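# Unload finished part, load raw blank, restart machine

## Task

At the machine (two sliding doors opened and closed by their handles; a vise on its table worked by a nearby knob, which opens the jaws when pushed in and clamps them when pulled out; a CYCLE START button on a small box at the control panel right of the doors), the previous cycle is over. Take the finished part out of the vise and place it in the tray labelled DONE. Take a blank from the tray labelled RAW and lay it flat on the jaw ledges, entirely between the jaw ends, then clamp it. Shut both doors and press CYCLE START. The button only works with a part clamped on the ledges and both doors closed (the box's green lamp shows this). A running cycle locks the doors and lights the green lamp on the signal tower above the panel. The robot must not fall over or finish tilted.

## Robot and tools

ROBOT. TidyBot++: a mobile base 0.54 m long, 0.50 m wide, 0.38 m high on four driven casters, carrying one seven-joint arm with a two-finger gripper. The shoulder sits 0.12 m ahead of the base centre, 0.68 m above the floor. Segments: upper arm 0.42 m, forearm 0.31 m, hand 0.31 m. Cameras: base_camera (fixed on the base, 644x364) and wrist_camera (fisheye, 644x476, looks along the hand). The arm begins folded, hand pointing down, sticking out up to 0.08 m beyond the base front.

FRAMES. Base frame: origin on the floor below the base centre, x forward, y left, z up, metres. hand_pose is reported in it: the point between the finger pads; its z axis runs out along the fingers, and the fingers close along its y axis. Odometry frame: the base frame as it was when the scene began; base_odometry gives x, y and heading (rad, left positive, -3.142 to 3.142) from wheel turns only, so slip reads as travel and drift builds up. base_tilt is in degrees, forward and right positive.

move. One action per call; all keys except cameras and blocking belong to the action. Keys: base, joints, target, speeds. Motions begin together and may finish separately.
- base: an object with any of translate_m (forward +, metres, -2 to 2), strafe_m (left +, metres, -2 to 2), rotate_rad (counter-clockwise seen from above +, -6.3 to 6.3). All are offsets relative to where the base stands when the command starts, along its axes then.
- joints: an object of absolute targets by name: joint_1_rad (any angle; + is clockwise from above, opposite to heading), joint_2_rad (-2.249 to 2.249, shoulder, 0 = upper arm vertical, + leans forward), joint_3_rad (any angle), joint_4_rad (-2.579 to 2.579, elbow, 0 straight), joint_5_rad (any angle), joint_6_rad (-2.099 to 2.099, wrist), joint_7_rad (any angle; at 1.57 with hand down, fingers open left/right), in radians; gripper_pos 0 (open, ~85 mm gap) to 1 (closed). Gap is about 85 x (1 - gripper_pos) mm. Any-angle joints take the short way; turn in steps under half a turn. Done tolerances: 0.039 rad for joints 1-4, 0.095 for 5-7, 0.03 for gripper.
- target: a single list of seven numbers [x, y, z, qw, qx, qy, qz], an absolute hand pose in the base frame, metres plus unit quaternion, same as hand_pose. With target, joints may contain only gripper_pos.
- speeds: lowers top speeds for this action: translate_m, strafe_m 0.05 to 0.5 m/s; rotate_rad 0.1 to 1.57 rad/s. When translate and strafe are combined, give a speed under just one.
- cameras: list of base_camera, wrist_camera or all; [] for none. blocking: true (default) waits for everything to rest; false returns within about 0.5 s while motion continues.
A move with no action just reports state and images. An unknown key makes the call invalid; an out-of-range value gets it refused, and a refusal or an unrequested stop cancels the remaining move, wait and finished_scene calls of that reply.

wait(seconds 0 to 10, cameras): lets time run, returns state and images; ends early when motions settle. stop(cameras): brakes all your running motions. zoom_image(camera, region [x0, y0, x1, y1] in pixels, at most 504x504): enlarges part of the latest image. read_manual(section="licences"): licence texts only. finished_scene(scene): ends the current scene (give its number); irreversible; the goal must hold without the robot.

RESULTS. move line: done, or the worst status. base_status, joint_status, hand_status: moving, done, off_target, stopped, contact_stop, time_out, not_followed, torque_fault, limit_stop_at_motor_heat. hand_status done means within 10 mm and 2 degrees; off_target within a few cm is common. hand_target is where the arm's commanded joints would put the hand. "joint command not followed" / "pose unreachable" mean a check withheld arm targets (e.g. self-collision, with a cause line). on_its_own lists uncommanded actions. motor_effort is percent of maximum per motor, bracketed value the peak. ARM HIT means a hard hit on the base or itself. MOTOR HOT appears at 60 °C; at 75 °C an OVER-TEMPERATURE FAULT lets the arm sag for 30-60 s, after which targets must be resent. A torque fault halts the arm for 10 s. The pictures line names the images in order.

TIPS. To correct a target, add (wanted position - hand_pose) to the last target's x, y, z. To hold still, resend hand_target, not hand_pose. Loads make the arm sag; never command a loaded joint to its current reading. A gripper at 1 that reads done holds nothing; off_target means it closed on something. Straight-down hand reaches at most about 0.94 m high, close in. Poses low and forward close to the base may fail or hit the base. A blocked base or arm keeps pushing. Gentle handling: avoid drops, releasing moving parts, slams, hard squeezes of parts still resting on something, and driving while the arm is caught above about 0.6 m; that and sideways swings of an outstretched arm can tip the robot. Backing away or pulling the arm in rights a slight lean. A loose object may occasionally be nudged by something else.

Each tool is called after "Emit:" as name([rows], argument=value, ...), one row to a line, values as JSON.

## Session

Emit:
move()

Scene clock: 0.00 s.
base_odometry: x=+0.000 y=+0.000 heading=+0.000
base_tilt: forward=-0.1 right=-0.4
base_status: not commanded
joint_positions: joint_1_rad=-0.034 joint_2_rad=-0.377 joint_3_rad=+3.190 joint_4_rad=-2.510 joint_5_rad=-0.029 joint_6_rad=-0.880 joint_7_rad=+1.534 gripper_pos=+0.000
joint_status: not commanded
motor_effort: joint_1_rad=+0 joint_2_rad=-2 joint_3_rad=+0 joint_4_rad=+14 joint_5_rad=+0 joint_6_rad=+1 joint_7_rad=+0
hand_pose: x=+0.2708 y=+0.0083 z=+0.5973 quat_wxyz=(-0.022, +0.997, -0.033, +0.064) (m; base frame)
hand_target: x=+0.2709 y=+0.0083 z=+0.5973 quat_wxyz=(-0.022, +0.997, -0.033, +0.064) (m; base frame)
hand_status: not commanded
pictures: base_camera, wrist_camera

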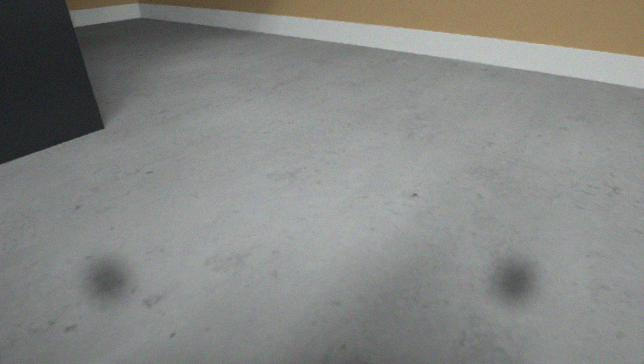

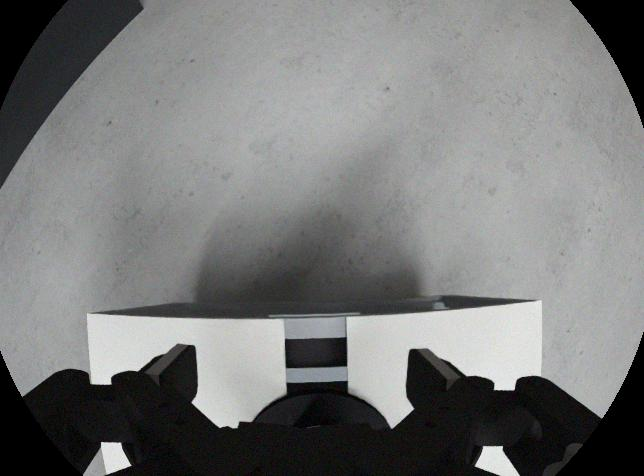

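Emit:
move(joints={"joint_6_rad":0.35}, cameras=["wrist_camera"])

Emit:
move(base={"rotate_rad":1.2}, cameras=["wrist_camera"])

Emit:
move(base={"rotate_rad":1.2}, cameras=["wrist_camera"])

Scene clock: 9.53 s.
move: done
base_odometry: x=+0.000 y=+0.000 heading=+0.000
base_tilt: forward=-0.1 right=-0.4
base_status: not commanded
joint_positions: joint_1_rad=-0.034 joint_2_rad=-0.377 joint_3_rad=+3.190 joint_4_rad=-2.509 joint_5_rad=-0.029 joint_6_rad=+0.300 joint_7_rad=+1.534 gripper_pos=+0.000
joint_status: all done
motor_effort: joint_1_rad=+0(1) joint_2_rad=-6(6) joint_3_rad=+0(1) joint_4_rad=+19(19) joint_5_rad=+0(1) joint_6_rad=+8(9) joint_7_rad=-1(1)
hand_pose: x=+0.5314 y=-0.0082 z=+0.8254 quat_wxyz=(-0.020, +0.792, -0.038, +0.609) (m; base frame)
hand_target: x=+0.5349 y=-0.0089 z=+0.8402 quat_wxyz=(-0.020, +0.777, -0.038, +0.628) (m; base frame)
hand_status: not commanded
pictures: wrist_camera

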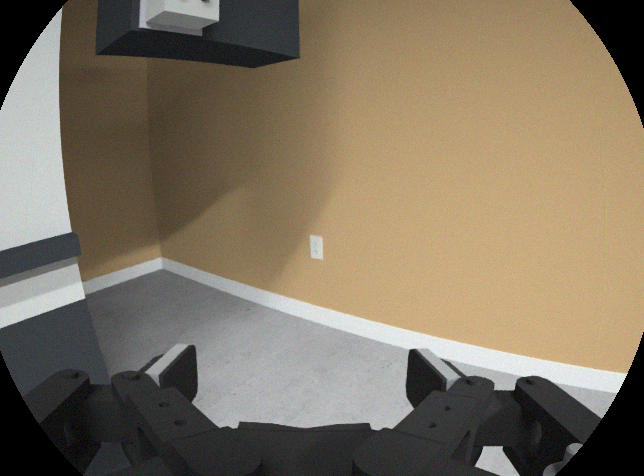

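Scene clock: 11.57 s.
move: done
base_odometry: x=+0.000 y=+0.000 heading=+1.199
base_tilt: forward=-0.2 right=-0.4
base_status: done
joint_positions: joint_1_rad=-0.034 joint_2_rad=-0.377 joint_3_rad=+3.190 joint_4_rad=-2.509 joint_5_rad=-0.029 joint_6_rad=+0.300 joint_7_rad=+1.534 gripper_pos=+0.000
joint_status: not commanded
motor_effort: joint_1_rad=+0(1) joint_2_rad=-5(7) joint_3_rad=+0(1) joint_4_rad=+19(19) joint_5_rad=+0(1) joint_6_rad=+8(9) joint_7_rad=+0(1)
hand_pose: x=+0.5314 y=-0.0081 z=+0.8255 quat_wxyz=(-0.020, +0.792, -0.038, +0.609) (m; base frame)
hand_target: x=+0.5349 y=-0.0089 z=+0.8402 quat_wxyz=(-0.020, +0.777, -0.038, +0.628) (m; base frame)
hand_status: not commanded
pictures: wrist_camera

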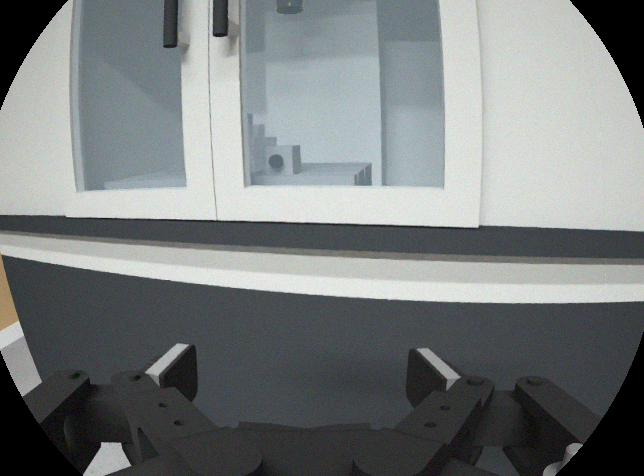

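Scene clock: 13.60 s.
move: done
base_odometry: x=+0.000 y=+0.000 heading=+2.399
base_tilt: forward=-0.1 right=-0.4
base_status: done
joint_positions: joint_1_rad=-0.034 joint_2_rad=-0.377 joint_3_rad=+3.190 joint_4_rad=-2.509 joint_5_rad=-0.029 joint_6_rad=+0.300 joint_7_rad=+1.534 gripper_pos=+0.000
joint_status: not commanded
motor_effort: joint_1_rad=+0(2) joint_2_rad=-5(6) joint_3_rad=+0(2) joint_4_rad=+19(19) joint_5_rad=+0(1) joint_6_rad=+9(9) joint_7_rad=+0(1)
hand_pose: x=+0.5315 y=-0.0081 z=+0.8255 quat_wxyz=(-0.020, +0.792, -0.038, +0.609) (m; base frame)
hand_target: x=+0.5349 y=-0.0089 z=+0.8402 quat_wxyz=(-0.020, +0.777, -0.038, +0.628) (m; base frame)
hand_status: not commanded
pictures: wrist_camera

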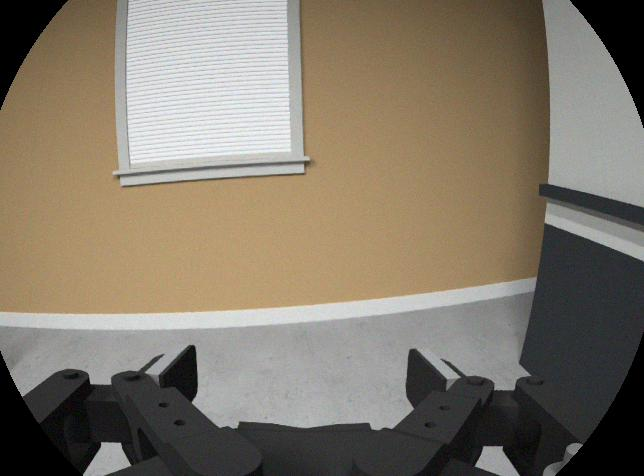

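Emit:
move(base={"rotate_rad":1.2}, cameras=["wrist_camera"])

Emit:
move(base={"rotate_rad":1.2}, cameras=["wrist_camera"])

Scene clock: 26.80 s.
move: done
base_odometry: x=+0.000 y=+0.000 heading=-2.685
base_tilt: forward=-0.1 right=-0.4
base_status: done
joint_positions: joint_1_rad=-0.035 joint_2_rad=-0.377 joint_3_rad=+3.190 joint_4_rad=-2.509 joint_5_rad=-0.029 joint_6_rad=+0.301 joint_7_rad=+1.534 gripper_pos=+0.000
joint_status: not commanded
motor_effort: joint_1_rad=+0(1) joint_2_rad=-5(7) joint_3_rad=+0(1) joint_4_rad=+18(19) joint_5_rad=+0(1) joint_6_rad=+9(9) joint_7_rad=+0(1)
hand_pose: x=+0.5315 y=-0.0080 z=+0.8256 quat_wxyz=(-0.020, +0.792, -0.038, +0.609) (m; base frame)
hand_target: x=+0.5349 y=-0.0089 z=+0.8402 quat_wxyz=(-0.020, +0.777, -0.038, +0.628) (m; base frame)
hand_status: not commanded
pictures: wrist_camera

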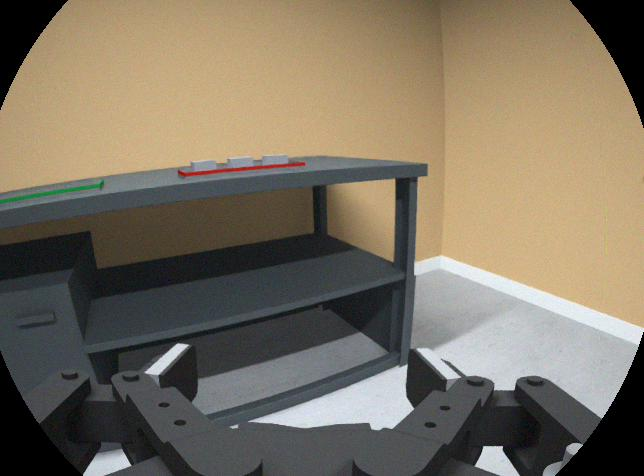

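Scene clock: 28.83 s.
move: done
base_odometry: x=+0.000 y=+0.000 heading=-1.485
base_tilt: forward=-0.1 right=-0.4
base_status: done
joint_positions: joint_1_rad=-0.035 joint_2_rad=-0.377 joint_3_rad=+3.190 joint_4_rad=-2.509 joint_5_rad=-0.029 joint_6_rad=+0.301 joint_7_rad=+1.534 gripper_pos=+0.000
joint_status: not commanded
motor_effort: joint_1_rad=+0(1) joint_2_rad=-5(7) joint_3_rad=+0(1) joint_4_rad=+19(19) joint_5_rad=+1(1) joint_6_rad=+8(9) joint_7_rad=+0(1)
hand_pose: x=+0.5315 y=-0.0080 z=+0.8256 quat_wxyz=(-0.020, +0.792, -0.038, +0.609) (m; base frame)
hand_target: x=+0.5349 y=-0.0089 z=+0.8402 quat_wxyz=(-0.020, +0.777, -0.038, +0.628) (m; base frame)
hand_status: not commanded
pictures: wrist_camera

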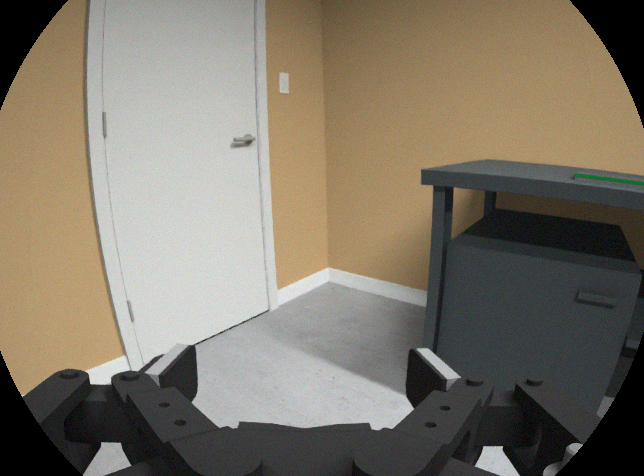

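Emit:
move(base={"rotate_rad":2.585}, joints={"joint_1_rad":0,"joint_2_rad":-0.38,"joint_3_rad":3.1416,"joint_4_rad":-2.5,"joint_5_rad":0,"joint_7_rad":1.5708,"joint_6_rad":0.75})

Scene clock: 44.37 s.
move: done
base_odometry: x=+0.000 y=+0.000 heading=+1.099
base_tilt: forward=-0.1 right=-0.4
base_status: done
joint_positions: joint_1_rad=-0.007 joint_2_rad=-0.377 joint_3_rad=+3.153 joint_4_rad=-2.502 joint_5_rad=-0.029 joint_6_rad=+0.700 joint_7_rad=+1.535 gripper_pos=+0.000
joint_status: all done
motor_effort: joint_1_rad=+0(2) joint_2_rad=-6(8) joint_3_rad=+0(1) joint_4_rad=+19(21) joint_5_rad=+0(1) joint_6_rad=+8(11) joint_7_rad=-1(1)
hand_pose: x=+0.5394 y=-0.0072 z=+0.9528 quat_wxyz=(-0.016, +0.653, -0.029, +0.756) (m; base frame)
hand_target: x=+0.5361 y=+0.0014 z=+0.9705 quat_wxyz=(+0.000, +0.633, +0.000, +0.774) (m; base frame)
hand_status: not commanded
pictures: base_camera, wrist_camera

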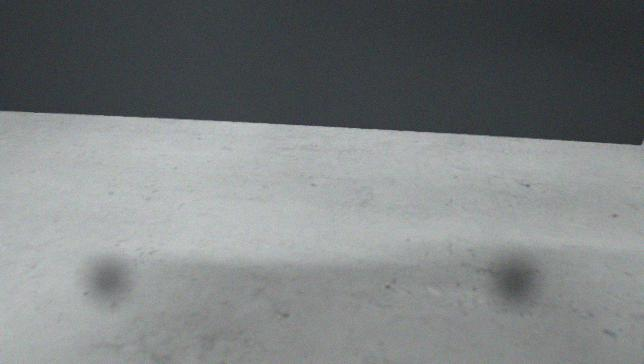

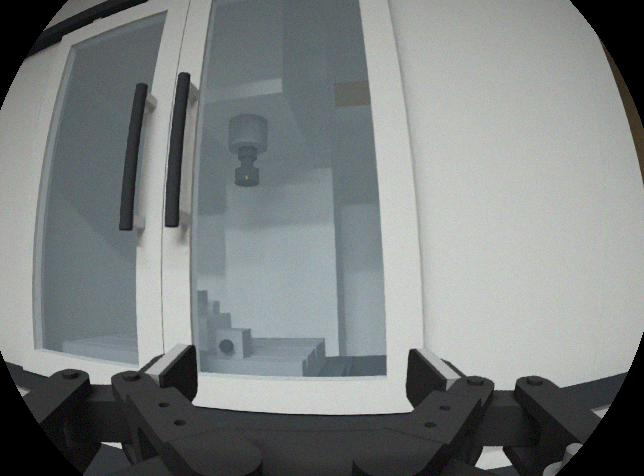

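Emit:
move(base={"rotate_rad":-0.137}, joints={"joint_5_rad":0.03,"joint_7_rad":1.6,"joint_6_rad":0.9})

Scene clock: 71.60 s.
move: done
base_odometry: x=+0.000 y=+0.000 heading=+0.963
base_tilt: forward=-0.1 right=-0.4
base_status: done
joint_positions: joint_1_rad=-0.004 joint_2_rad=-0.379 joint_3_rad=+3.152 joint_4_rad=-2.500 joint_5_rad=-0.003 joint_6_rad=+0.866 joint_7_rad=+1.556 gripper_pos=+0.000
joint_status: all done
motor_effort: joint_1_rad=+0(2) joint_2_rad=-5(7) joint_3_rad=+0(2) joint_4_rad=+19(21) joint_5_rad=+0(1) joint_6_rad=+8(10) joint_7_rad=+0(1)
hand_pose: x=+0.5273 y=-0.0028 z=+1.0053 quat_wxyz=(-0.005, +0.587, -0.009, +0.810) (m; base frame)
hand_target: x=+0.5233 y=+0.0087 z=+1.0153 quat_wxyz=(+0.013, +0.573, +0.023, +0.819) (m; base frame)
hand_status: not commanded
pictures: base_camera, wrist_camera

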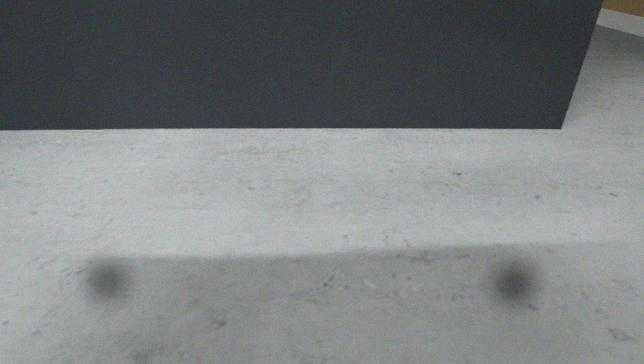

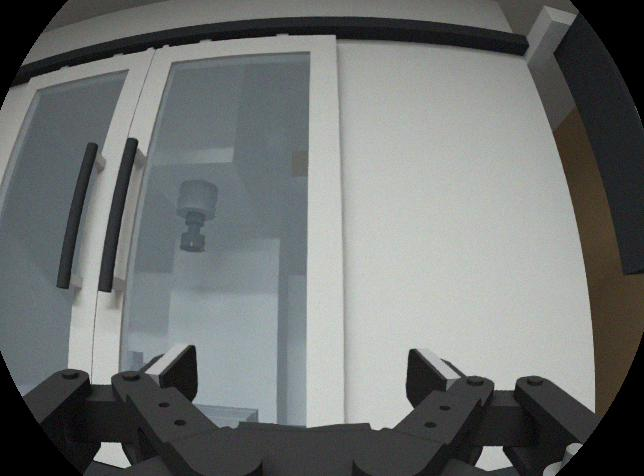

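Emit:
move(base={"strafe_m":0.5})

Scene clock: 86.83 s.
move: done
base_odometry: x=-0.411 y=+0.286 heading=+0.963
base_tilt: forward=-0.1 right=-0.4
base_status: done
joint_positions: joint_1_rad=-0.004 joint_2_rad=-0.379 joint_3_rad=+3.146 joint_4_rad=-2.500 joint_5_rad=-0.003 joint_6_rad=+0.866 joint_7_rad=+1.556 gripper_pos=+0.000
joint_status: not commanded
motor_effort: joint_1_rad=-1(1) joint_2_rad=-5(7) joint_3_rad=+1(2) joint_4_rad=+19(19) joint_5_rad=+0(1) joint_6_rad=+9(9) joint_7_rad=+0(1)
hand_pose: x=+0.5272 y=+0.0002 z=+1.0053 quat_wxyz=(-0.007, +0.587, -0.006, +0.810) (m; base frame)
hand_target: x=+0.5233 y=+0.0087 z=+1.0153 quat_wxyz=(+0.013, +0.573, +0.023, +0.819) (m; base frame)
hand_status: not commanded
pictures: base_camera, wrist_camera

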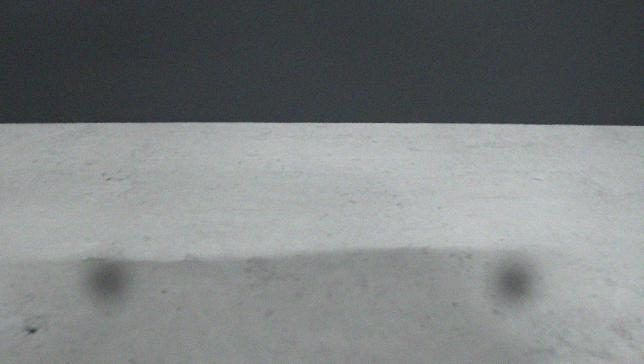

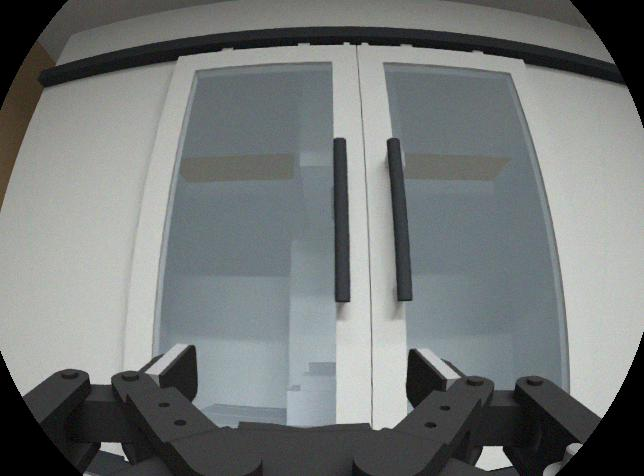

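Emit:
move(joints={"joint_2_rad":-0.337,"joint_4_rad":-1.634,"joint_6_rad":-0.3,"joint_3_rad":3.1416}, base={"strafe_m":-0.13,"translate_m":0.1})

Scene clock: 115.47 s.
move: done
base_odometry: x=-0.247 y=+0.294 heading=+0.963
base_tilt: forward=-0.1 right=-0.4
base_status: done
joint_positions: joint_1_rad=-0.004 joint_2_rad=-0.352 joint_3_rad=+3.146 joint_4_rad=-1.653 joint_5_rad=-0.003 joint_6_rad=-0.264 joint_7_rad=+1.556 gripper_pos=+0.000
joint_status: all done
motor_effort: joint_1_rad=+0(1) joint_2_rad=-8(12) joint_3_rad=+0(3) joint_4_rad=+20(21) joint_5_rad=+0(1) joint_6_rad=+9(10) joint_7_rad=+0(1)
hand_pose: x=+0.5884 y=+0.0008 z=+1.1622 quat_wxyz=(-0.007, +0.705, -0.006, +0.709) (m; base frame)
hand_target: x=+0.5937 y=-0.0014 z=+1.1558 quat_wxyz=(+0.023, +0.716, +0.018, +0.697) (m; base frame)
hand_status: not commanded
pictures: base_camera, wrist_camera

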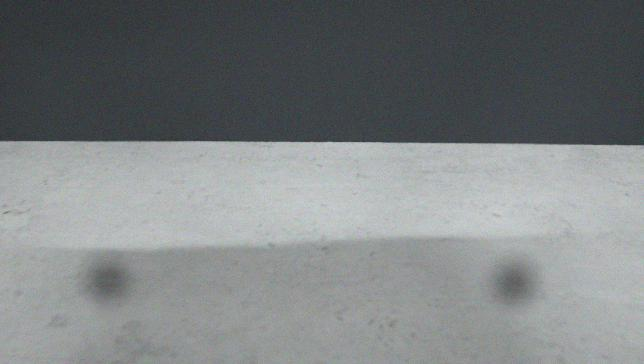

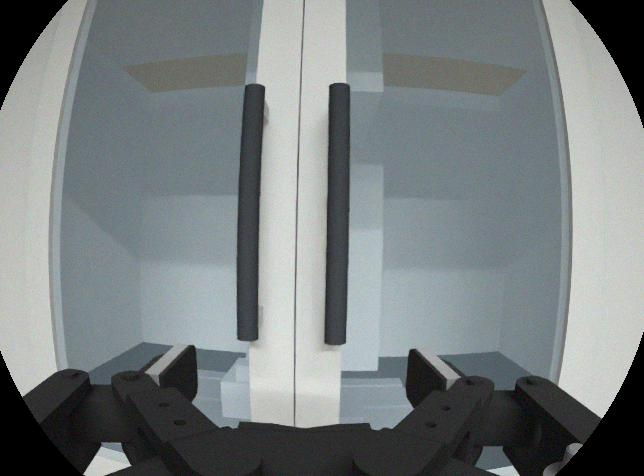

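Emit:
move(base={"strafe_m":-0.025,"translate_m":0.24}, speeds={"translate_m":0.2})

Scene clock: 127.13 s.
move: done
base_odometry: x=-0.089 y=+0.477 heading=+0.963
base_tilt: forward=-0.1 right=-0.4
base_status: done
joint_positions: joint_1_rad=-0.004 joint_2_rad=-0.333 joint_3_rad=+3.146 joint_4_rad=-1.651 joint_5_rad=-0.003 joint_6_rad=-0.269 joint_7_rad=+1.556 gripper_pos=+0.000
joint_status: not commanded
motor_effort: joint_1_rad=+0(1) joint_2_rad=-9(13) joint_3_rad=+0(2) joint_4_rad=+21(22) joint_5_rad=+1(1) joint_6_rad=+8(9) joint_7_rad=-1(1)
hand_pose: x=+0.5974 y=+0.0009 z=+1.1527 quat_wxyz=(-0.007, +0.713, -0.007, +0.701) (m; base frame)
hand_target: x=+0.5937 y=-0.0014 z=+1.1558 quat_wxyz=(+0.023, +0.716, +0.018, +0.697) (m; base frame)
hand_status: not commanded
pictures: base_camera, wrist_camera

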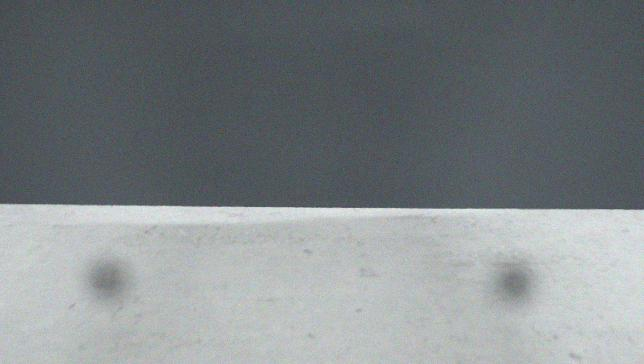

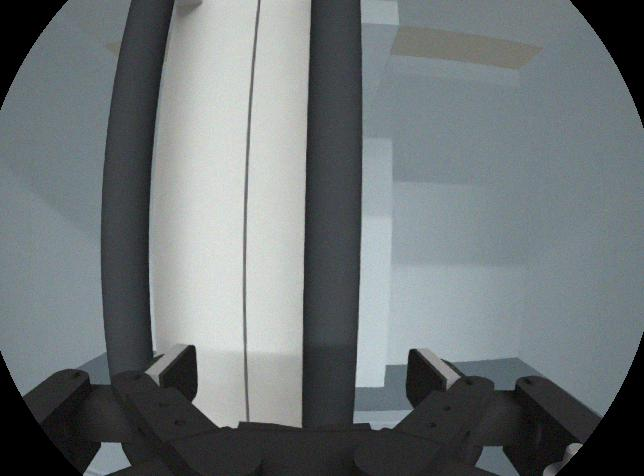

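Emit:
move(joints={"gripper_pos":0.6})

Emit:
move(base={"strafe_m":-0.3}, speeds={"strafe_m":0.15})

Scene clock: 134.10 s.
move: done
base_odometry: x=-0.089 y=+0.477 heading=+0.963
base_tilt: forward=-0.1 right=-0.4
base_status: not commanded
joint_positions: joint_1_rad=-0.004 joint_2_rad=-0.333 joint_3_rad=+3.146 joint_4_rad=-1.651 joint_5_rad=-0.003 joint_6_rad=-0.269 joint_7_rad=+1.556 gripper_pos=+0.600
joint_status: all done
motor_effort: joint_1_rad=-1(1) joint_2_rad=-9(10) joint_3_rad=+0(1) joint_4_rad=+21(21) joint_5_rad=+0(0) joint_6_rad=+8(9) joint_7_rad=+0(1)
hand_pose: x=+0.5974 y=+0.0009 z=+1.1527 quat_wxyz=(-0.007, +0.713, -0.007, +0.701) (m; base frame)
hand_target: x=+0.5937 y=-0.0014 z=+1.1558 quat_wxyz=(+0.023, +0.716, +0.018, +0.697) (m; base frame)
hand_status: not commanded
pictures: base_camera, wrist_camera

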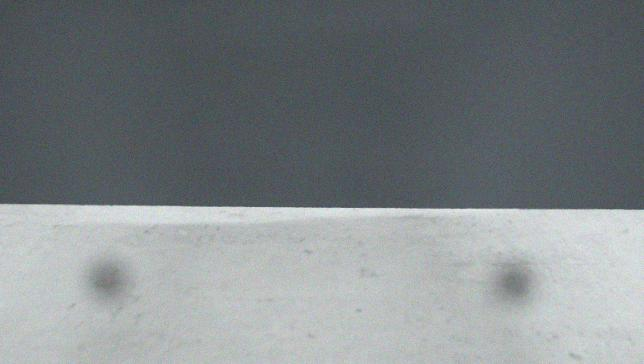

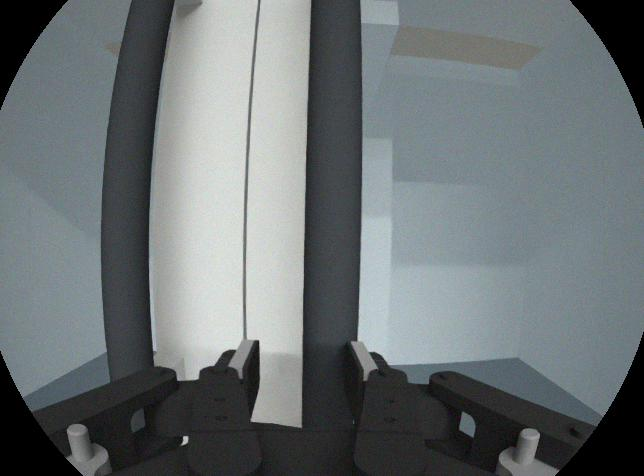

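Scene clock: 136.70 s.
move: done
base_odometry: x=+0.158 y=+0.305 heading=+0.963
base_tilt: forward=-0.1 right=-0.4
base_status: done
joint_positions: joint_1_rad=-0.004 joint_2_rad=-0.336 joint_3_rad=+3.142 joint_4_rad=-1.651 joint_5_rad=-0.003 joint_6_rad=-0.270 joint_7_rad=+1.556 gripper_pos=+0.600
joint_status: not commanded
motor_effort: joint_1_rad=+0(6) joint_2_rad=-10(11) joint_3_rad=+0(7) joint_4_rad=+21(21) joint_5_rad=+0(2) joint_6_rad=+9(9) joint_7_rad=+0(1)
hand_pose: x=+0.5959 y=+0.0030 z=+1.1539 quat_wxyz=(-0.008, +0.712, -0.005, +0.702) (m; base frame)
hand_target: x=+0.5937 y=-0.0014 z=+1.1558 quat_wxyz=(+0.023, +0.716, +0.018, +0.697) (m; base frame)
hand_status: not commanded
pictures: base_camera, wrist_camera

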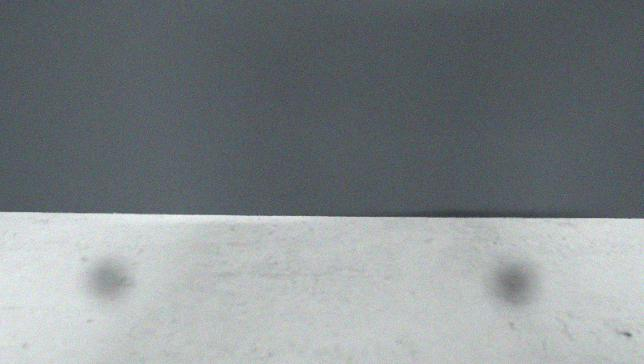

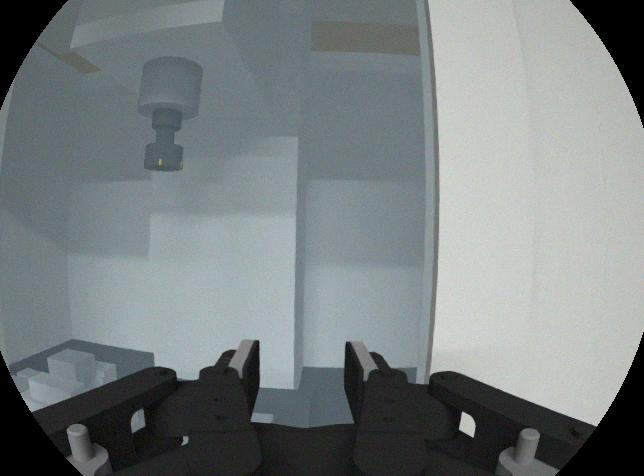

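Emit:
move(base={"translate_m":-0.3})

Scene clock: 143.93 s.
move: done
base_odometry: x=-0.014 y=+0.059 heading=+0.964
base_tilt: forward=-0.1 right=-0.4
base_status: done
joint_positions: joint_1_rad=-0.004 joint_2_rad=-0.342 joint_3_rad=+3.142 joint_4_rad=-1.649 joint_5_rad=-0.003 joint_6_rad=-0.271 joint_7_rad=+1.556 gripper_pos=+0.600
joint_status: not commanded
motor_effort: joint_1_rad=+0(1) joint_2_rad=-9(14) joint_3_rad=+1(1) joint_4_rad=+21(22) joint_5_rad=+0(1) joint_6_rad=+9(10) joint_7_rad=+0(1)
hand_pose: x=+0.5925 y=+0.0030 z=+1.1582 quat_wxyz=(-0.008, +0.709, -0.005, +0.705) (m; base frame)
hand_target: x=+0.5937 y=-0.0014 z=+1.1558 quat_wxyz=(+0.023, +0.716, +0.018, +0.697) (m; base frame)
hand_status: not commanded
pictures: base_camera, wrist_camera

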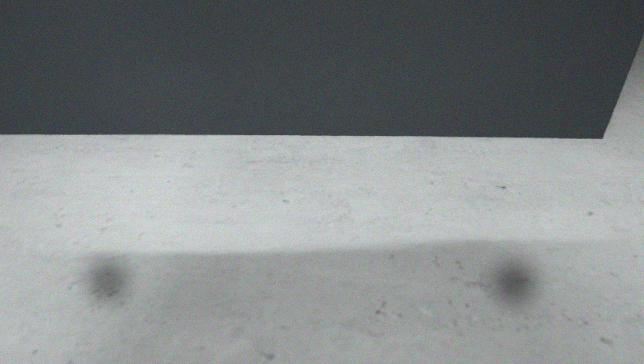

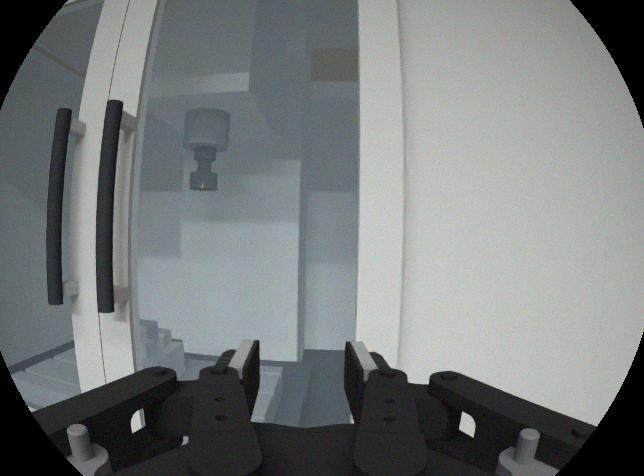

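Emit:
move(base={"strafe_m":0.285,"translate_m":0.22,"rotate_rad":-0.01}, joints={"gripper_pos":0}, cameras=[])

Emit:
move(base={"translate_m":0.125}, speeds={"translate_m":0.15})

Emit:
move(joints={"gripper_pos":0.6})

Scene clock: 170.00 s.
move: done
base_odometry: x=-0.122 y=+0.402 heading=+0.954
base_tilt: forward=-0.1 right=-0.4
base_status: done
joint_positions: joint_1_rad=-0.003 joint_2_rad=-0.336 joint_3_rad=+3.141 joint_4_rad=-1.649 joint_5_rad=-0.003 joint_6_rad=-0.271 joint_7_rad=+1.556 gripper_pos=+0.000
joint_status: all done
motor_effort: joint_1_rad=+0(2) joint_2_rad=-9(12) joint_3_rad=+0(3) joint_4_rad=+20(21) joint_5_rad=+0(1) joint_6_rad=+9(10) joint_7_rad=+0(1)
hand_pose: x=+0.5954 y=+0.0032 z=+1.1552 quat_wxyz=(-0.008, +0.712, -0.005, +0.702) (m; base frame)
hand_target: x=+0.5937 y=-0.0014 z=+1.1558 quat_wxyz=(+0.023, +0.716, +0.018, +0.697) (m; base frame)
hand_status: not commanded
pictures: none
No camera images: "cameras" was empty.

Scene clock: 171.43 s.
move: done
base_odometry: x=-0.050 y=+0.505 heading=+0.954
base_tilt: forward=-0.1 right=-0.4
base_status: done
joint_positions: joint_1_rad=-0.003 joint_2_rad=-0.332 joint_3_rad=+3.141 joint_4_rad=-1.648 joint_5_rad=-0.003 joint_6_rad=-0.272 joint_7_rad=+1.556 gripper_pos=+0.000
joint_status: not commanded
motor_effort: joint_1_rad=-1(1) joint_2_rad=-9(13) joint_3_rad=+1(1) joint_4_rad=+21(22) joint_5_rad=+0(1) joint_6_rad=+9(9) joint_7_rad=+0(1)
hand_pose: x=+0.5974 y=+0.0032 z=+1.1532 quat_wxyz=(-0.008, +0.713, -0.005, +0.701) (m; base frame)
hand_target: x=+0.5937 y=-0.0014 z=+1.1558 quat_wxyz=(+0.023, +0.716, +0.018, +0.697) (m; base frame)
hand_status: not commanded
pictures: base_camera, wrist_camera

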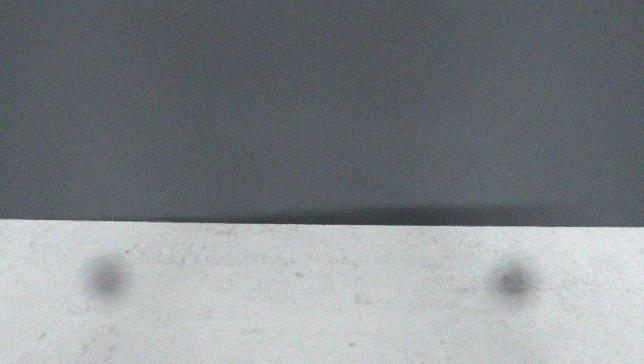

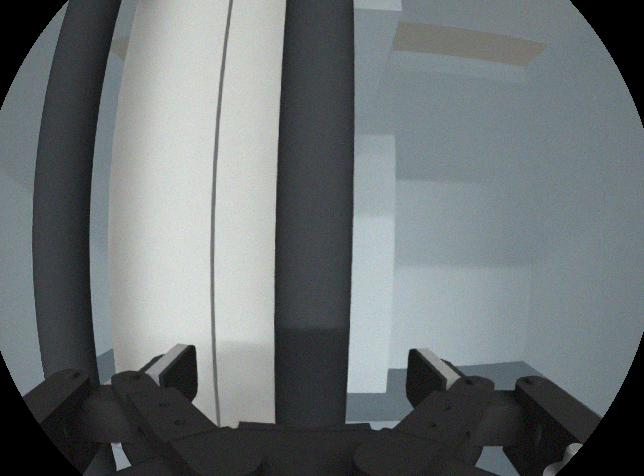

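Scene clock: 172.30 s.
move: done
base_odometry: x=-0.050 y=+0.505 heading=+0.954
base_tilt: forward=-0.1 right=-0.4
base_status: not commanded
joint_positions: joint_1_rad=-0.003 joint_2_rad=-0.332 joint_3_rad=+3.141 joint_4_rad=-1.648 joint_5_rad=-0.003 joint_6_rad=-0.272 joint_7_rad=+1.556 gripper_pos=+0.600
joint_status: all done
motor_effort: joint_1_rad=+0(1) joint_2_rad=-9(11) joint_3_rad=+1(1) joint_4_rad=+21(21) joint_5_rad=+0(1) joint_6_rad=+9(10) joint_7_rad=+0(1)
hand_pose: x=+0.5974 y=+0.0032 z=+1.1532 quat_wxyz=(-0.008, +0.713, -0.005, +0.701) (m; base frame)
hand_target: x=+0.5937 y=-0.0014 z=+1.1558 quat_wxyz=(+0.023, +0.716, +0.018, +0.697) (m; base frame)
hand_status: not commanded
pictures: base_camera, wrist_camera

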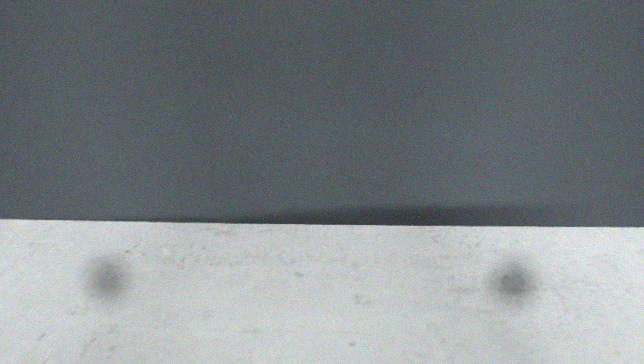

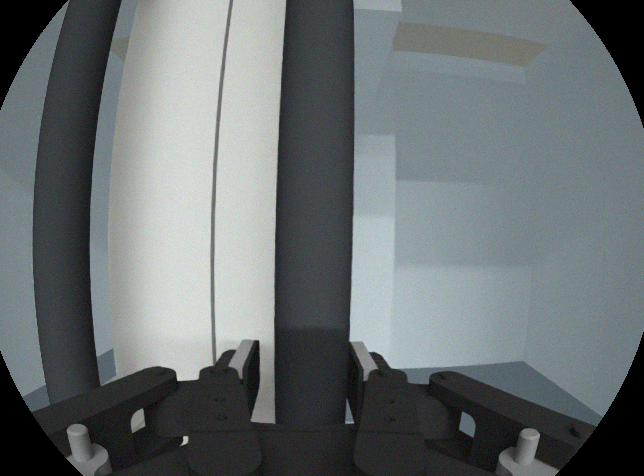

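Emit:
move(base={"strafe_m":-0.32}, speeds={"strafe_m":0.15})

Scene clock: 182.30 s.
move: done
base_odometry: x=+0.211 y=+0.320 heading=+0.954
base_tilt: forward=-0.1 right=-0.4
base_status: done
joint_positions: joint_1_rad=-0.115 joint_2_rad=-0.350 joint_3_rad=+2.989 joint_4_rad=-1.645 joint_5_rad=-0.003 joint_6_rad=-0.306 joint_7_rad=+1.556 gripper_pos=+0.600
joint_status: not commanded
motor_effort: joint_1_rad=+21(25) joint_2_rad=-3(14) joint_3_rad=+27(32) joint_4_rad=+24(25) joint_5_rad=+8(9) joint_6_rad=+13(14) joint_7_rad=+0(1)
hand_pose: x=+0.5663 y=+0.1455 z=+1.1501 quat_wxyz=(-0.077, +0.711, +0.105, +0.691) (m; base frame)
hand_target: x=+0.5937 y=-0.0014 z=+1.1558 quat_wxyz=(+0.023, +0.716, +0.018, +0.697) (m; base frame)
hand_status: not commanded
pictures: base_camera, wrist_camera

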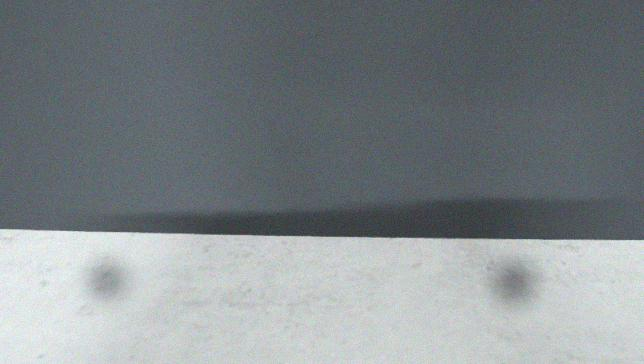

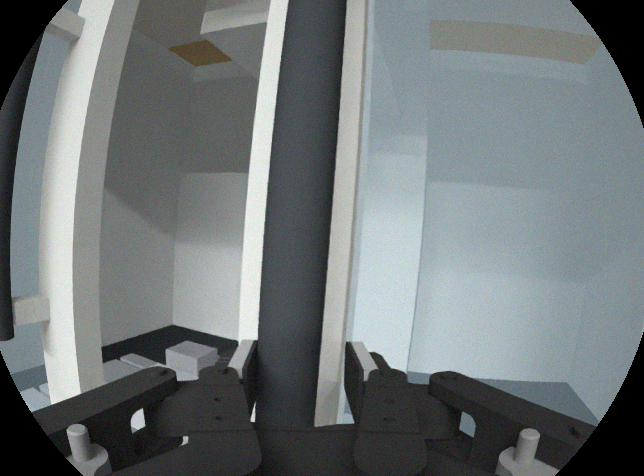

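Emit:
move(base={"strafe_m":-0.17,"rotate_rad":-0.01}, speeds={"strafe_m":0.1})

Scene clock: 189.17 s.
move: done
base_odometry: x=+0.349 y=+0.222 heading=+0.944
base_tilt: forward=-0.2 right=-0.4
base_status: done
joint_positions: joint_1_rad=-0.129 joint_2_rad=-0.359 joint_3_rad=+2.967 joint_4_rad=-1.642 joint_5_rad=-0.003 joint_6_rad=-0.313 joint_7_rad=+1.556 gripper_pos=+0.600
joint_status: not commanded
motor_effort: joint_1_rad=+24(28) joint_2_rad=-1(11) joint_3_rad=+31(36) joint_4_rad=+24(26) joint_5_rad=+9(10) joint_6_rad=+13(15) joint_7_rad=+0(1)
hand_pose: x=+0.5556 y=+0.1639 z=+1.1530 quat_wxyz=(-0.086, +0.708, +0.120, +0.691) (m; base frame)
hand_target: x=+0.5937 y=-0.0014 z=+1.1558 quat_wxyz=(+0.023, +0.716, +0.018, +0.697) (m; base frame)
hand_status: not commanded
pictures: base_camera, wrist_camera

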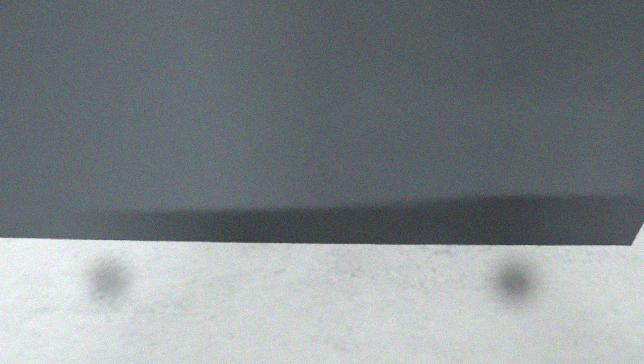

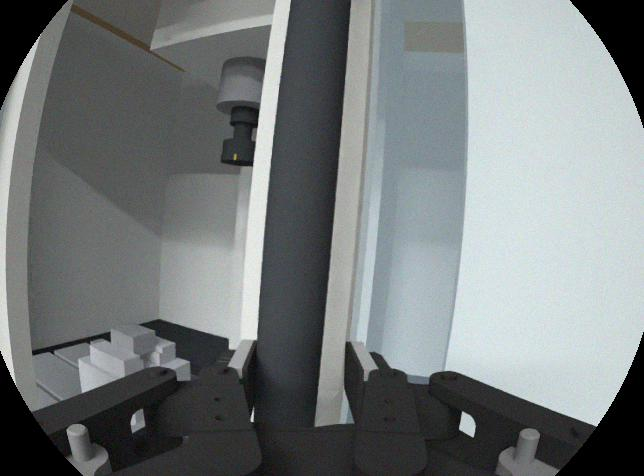

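Emit:
move(base={"strafe_m":-0.06,"rotate_rad":-0.01}, speeds={"strafe_m":0.1})

Emit:
move(base={"strafe_m":0.16}, cameras=[], joints={"gripper_pos":0})

Emit:
move(base={"translate_m":-0.25})

Scene clock: 198.13 s.
move: done
base_odometry: x=+0.398 y=+0.187 heading=+0.934
base_tilt: forward=-0.2 right=-0.4
base_status: done
joint_positions: joint_1_rad=-0.132 joint_2_rad=-0.362 joint_3_rad=+2.963 joint_4_rad=-1.639 joint_5_rad=-0.003 joint_6_rad=-0.316 joint_7_rad=+1.556 gripper_pos=+0.600
joint_status: not commanded
motor_effort: joint_1_rad=+23(28) joint_2_rad=+0(8) joint_3_rad=+31(36) joint_4_rad=+23(24) joint_5_rad=+9(11) joint_6_rad=+12(13) joint_7_rad=+0(1)
hand_pose: x=+0.5527 y=+0.1669 z=+1.1553 quat_wxyz=(-0.088, +0.706, +0.123, +0.692) (m; base frame)
hand_target: x=+0.5937 y=-0.0014 z=+1.1558 quat_wxyz=(+0.023, +0.716, +0.018, +0.697) (m; base frame)
hand_status: not commanded
pictures: base_camera, wrist_camera

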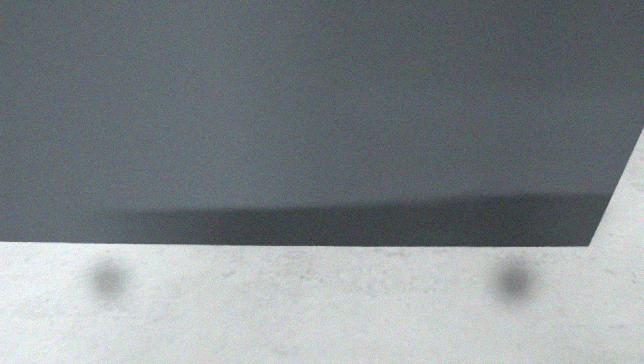

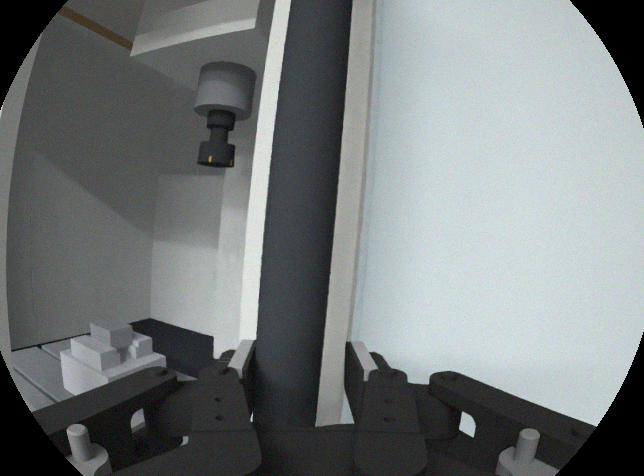

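Scene clock: 199.57 s.
move: done
base_odometry: x=+0.269 y=+0.282 heading=+0.934
base_tilt: forward=-0.2 right=-0.4
base_status: done
joint_positions: joint_1_rad=-0.003 joint_2_rad=-0.346 joint_3_rad=+3.136 joint_4_rad=-1.639 joint_5_rad=+0.000 joint_6_rad=-0.316 joint_7_rad=+1.556 gripper_pos=+0.000
joint_status: all done
motor_effort: joint_1_rad=+0(23) joint_2_rad=-8(10) joint_3_rad=+1(30) joint_4_rad=+21(23) joint_5_rad=+0(8) joint_6_rad=+9(12) joint_7_rad=+0(1)
hand_pose: x=+0.5898 y=+0.0065 z=+1.1518 quat_wxyz=(-0.008, +0.720, -0.002, +0.693) (m; base frame)
hand_target: x=+0.5937 y=-0.0014 z=+1.1558 quat_wxyz=(+0.023, +0.716, +0.018, +0.697) (m; base frame)
hand_status: not commanded
pictures: none
No camera images: "cameras" was empty.

Scene clock: 201.33 s.
move: done
base_odometry: x=+0.120 y=+0.081 heading=+0.934
base_tilt: forward=-0.1 right=-0.4
base_status: done
joint_positions: joint_1_rad=-0.003 joint_2_rad=-0.343 joint_3_rad=+3.136 joint_4_rad=-1.639 joint_5_rad=+0.000 joint_6_rad=-0.316 joint_7_rad=+1.556 gripper_pos=+0.000
joint_status: not commanded
motor_effort: joint_1_rad=+0(1) joint_2_rad=-9(13) joint_3_rad=+1(1) joint_4_rad=+21(22) joint_5_rad=+0(1) joint_6_rad=+9(10) joint_7_rad=+0(1)
hand_pose: x=+0.5909 y=+0.0065 z=+1.1507 quat_wxyz=(-0.008, +0.721, -0.002, +0.693) (m; base frame)
hand_target: x=+0.5937 y=-0.0014 z=+1.1558 quat_wxyz=(+0.023, +0.716, +0.018, +0.697) (m; base frame)
hand_status: not commanded
pictures: base_camera, wrist_camera

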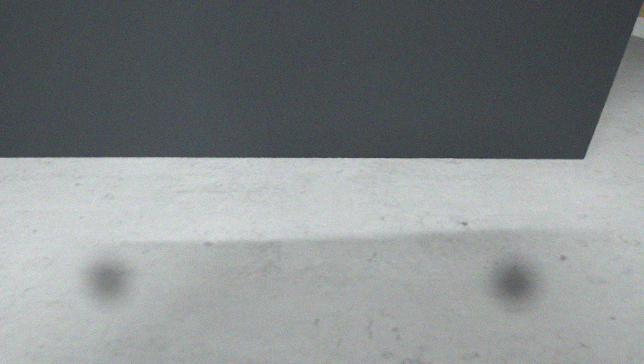

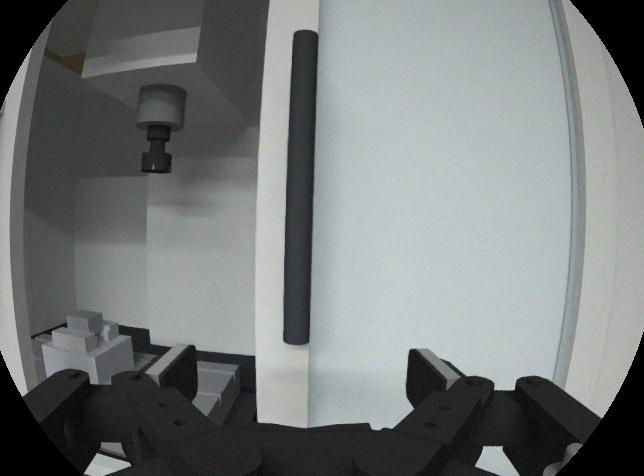

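Emit:
move(base={"strafe_m":0.485})

Scene clock: 214.30 s.
move: done
base_odometry: x=-0.270 y=+0.369 heading=+0.934
base_tilt: forward=-0.1 right=-0.4
base_status: done
joint_positions: joint_1_rad=-0.003 joint_2_rad=-0.343 joint_3_rad=+3.135 joint_4_rad=-1.639 joint_5_rad=+0.000 joint_6_rad=-0.316 joint_7_rad=+1.556 gripper_pos=+0.000
joint_status: not commanded
motor_effort: joint_1_rad=+0(2) joint_2_rad=-9(11) joint_3_rad=+0(4) joint_4_rad=+20(21) joint_5_rad=+0(1) joint_6_rad=+9(9) joint_7_rad=+0(1)
hand_pose: x=+0.5911 y=+0.0068 z=+1.1504 quat_wxyz=(-0.008, +0.722, -0.001, +0.692) (m; base frame)
hand_target: x=+0.5937 y=-0.0014 z=+1.1558 quat_wxyz=(+0.023, +0.716, +0.018, +0.697) (m; base frame)
hand_status: not commanded
pictures: base_camera, wrist_camera

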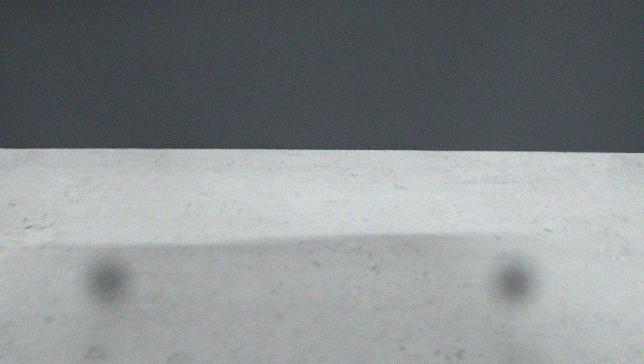

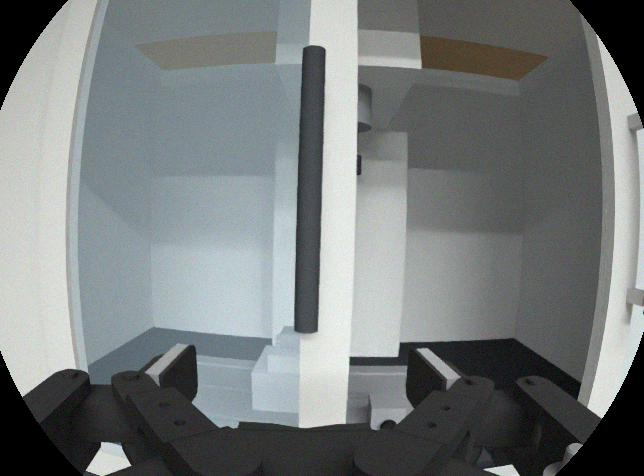

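Emit:
move(base={"translate_m":0.28}, speeds={"translate_m":0.2}, cameras=[])

Emit:
move(joints={"gripper_pos":0.6})

Emit:
move(base={"strafe_m":0.56,"rotate_rad":-0.01}, speeds={"strafe_m":0.15})

Scene clock: 223.93 s.
move: done
base_odometry: x=-0.103 y=+0.595 heading=+0.934
base_tilt: forward=-0.1 right=-0.4
base_status: done
joint_positions: joint_1_rad=-0.003 joint_2_rad=-0.338 joint_3_rad=+3.135 joint_4_rad=-1.639 joint_5_rad=+0.000 joint_6_rad=-0.316 joint_7_rad=+1.556 gripper_pos=+0.000
joint_status: not commanded
motor_effort: joint_1_rad=-1(1) joint_2_rad=-9(13) joint_3_rad=+1(2) joint_4_rad=+20(23) joint_5_rad=+0(1) joint_6_rad=+9(11) joint_7_rad=+0(1)
hand_pose: x=+0.5933 y=+0.0068 z=+1.1481 quat_wxyz=(-0.008, +0.723, -0.001, +0.691) (m; base frame)
hand_target: x=+0.5937 y=-0.0014 z=+1.1558 quat_wxyz=(+0.023, +0.716, +0.018, +0.697) (m; base frame)
hand_status: not commanded
pictures: none
No camera images: "cameras" was empty.

Scene clock: 224.80 s.
move: done
base_odometry: x=-0.103 y=+0.595 heading=+0.934
base_tilt: forward=-0.1 right=-0.4
base_status: not commanded
joint_positions: joint_1_rad=+0.000 joint_2_rad=-0.354 joint_3_rad=+3.138 joint_4_rad=-1.639 joint_5_rad=+0.000 joint_6_rad=-0.316 joint_7_rad=+1.556 gripper_pos=+0.600
joint_status: all done
motor_effort: joint_1_rad=-2(3) joint_2_rad=-3(9) joint_3_rad=-1(2) joint_4_rad=+20(22) joint_5_rad=+0(0) joint_6_rad=+9(11) joint_7_rad=+0(1)
hand_pose: x=+0.5858 y=+0.0037 z=+1.1556 quat_wxyz=(-0.006, +0.718, -0.004, +0.696) (m; base frame)
hand_target: x=+0.5937 y=-0.0014 z=+1.1558 quat_wxyz=(+0.023, +0.716, +0.018, +0.697) (m; base frame)
hand_status: not commanded
pictures: base_camera, wrist_camera

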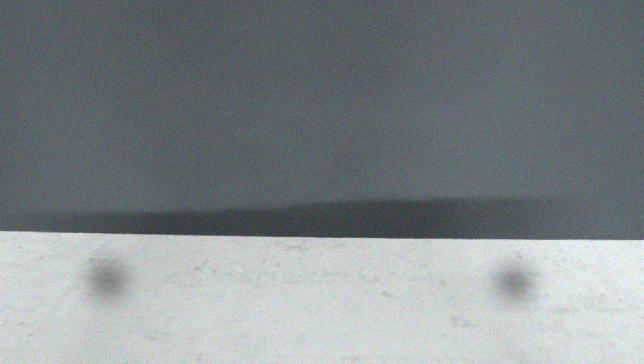

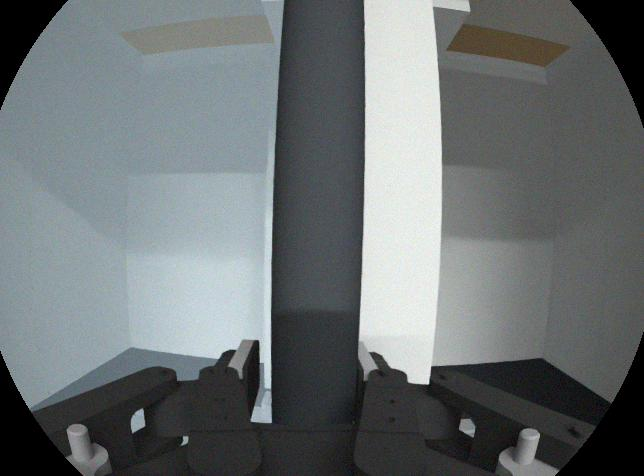

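Scene clock: 229.17 s.
move: done
base_odometry: x=-0.554 y=+0.927 heading=+0.924
base_tilt: forward=-0.1 right=-0.4
base_status: done
joint_positions: joint_1_rad=+0.087 joint_2_rad=-0.315 joint_3_rad=+3.257 joint_4_rad=-1.626 joint_5_rad=+0.036 joint_6_rad=-0.299 joint_7_rad=+1.556 gripper_pos=+0.600
joint_status: not commanded
motor_effort: joint_1_rad=-16(23) joint_2_rad=-12(18) joint_3_rad=-19(29) joint_4_rad=+23(23) joint_5_rad=-4(7) joint_6_rad=+11(11) joint_7_rad=+0(1)
hand_pose: x=+0.5927 y=-0.1135 z=+1.1494 quat_wxyz=(+0.066, +0.717, -0.080, +0.689) (m; base frame)
hand_target: x=+0.5937 y=-0.0014 z=+1.1558 quat_wxyz=(+0.023, +0.716, +0.018, +0.697) (m; base frame)
hand_status: not commanded
pictures: base_camera, wrist_camera

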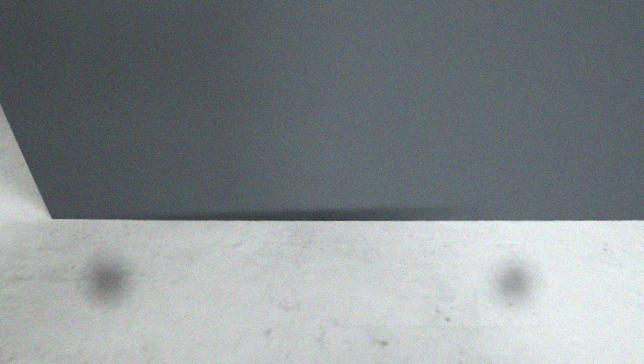

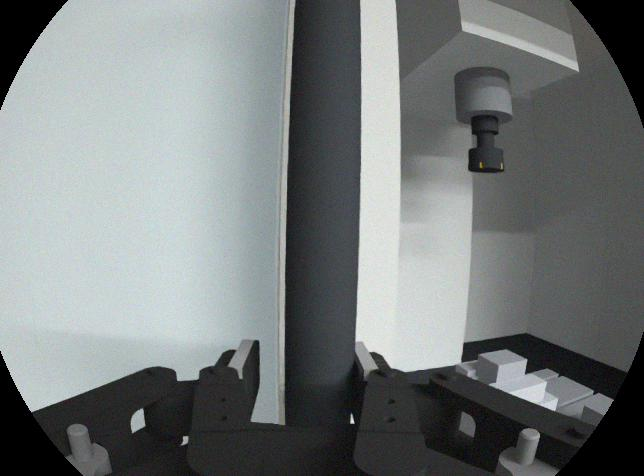

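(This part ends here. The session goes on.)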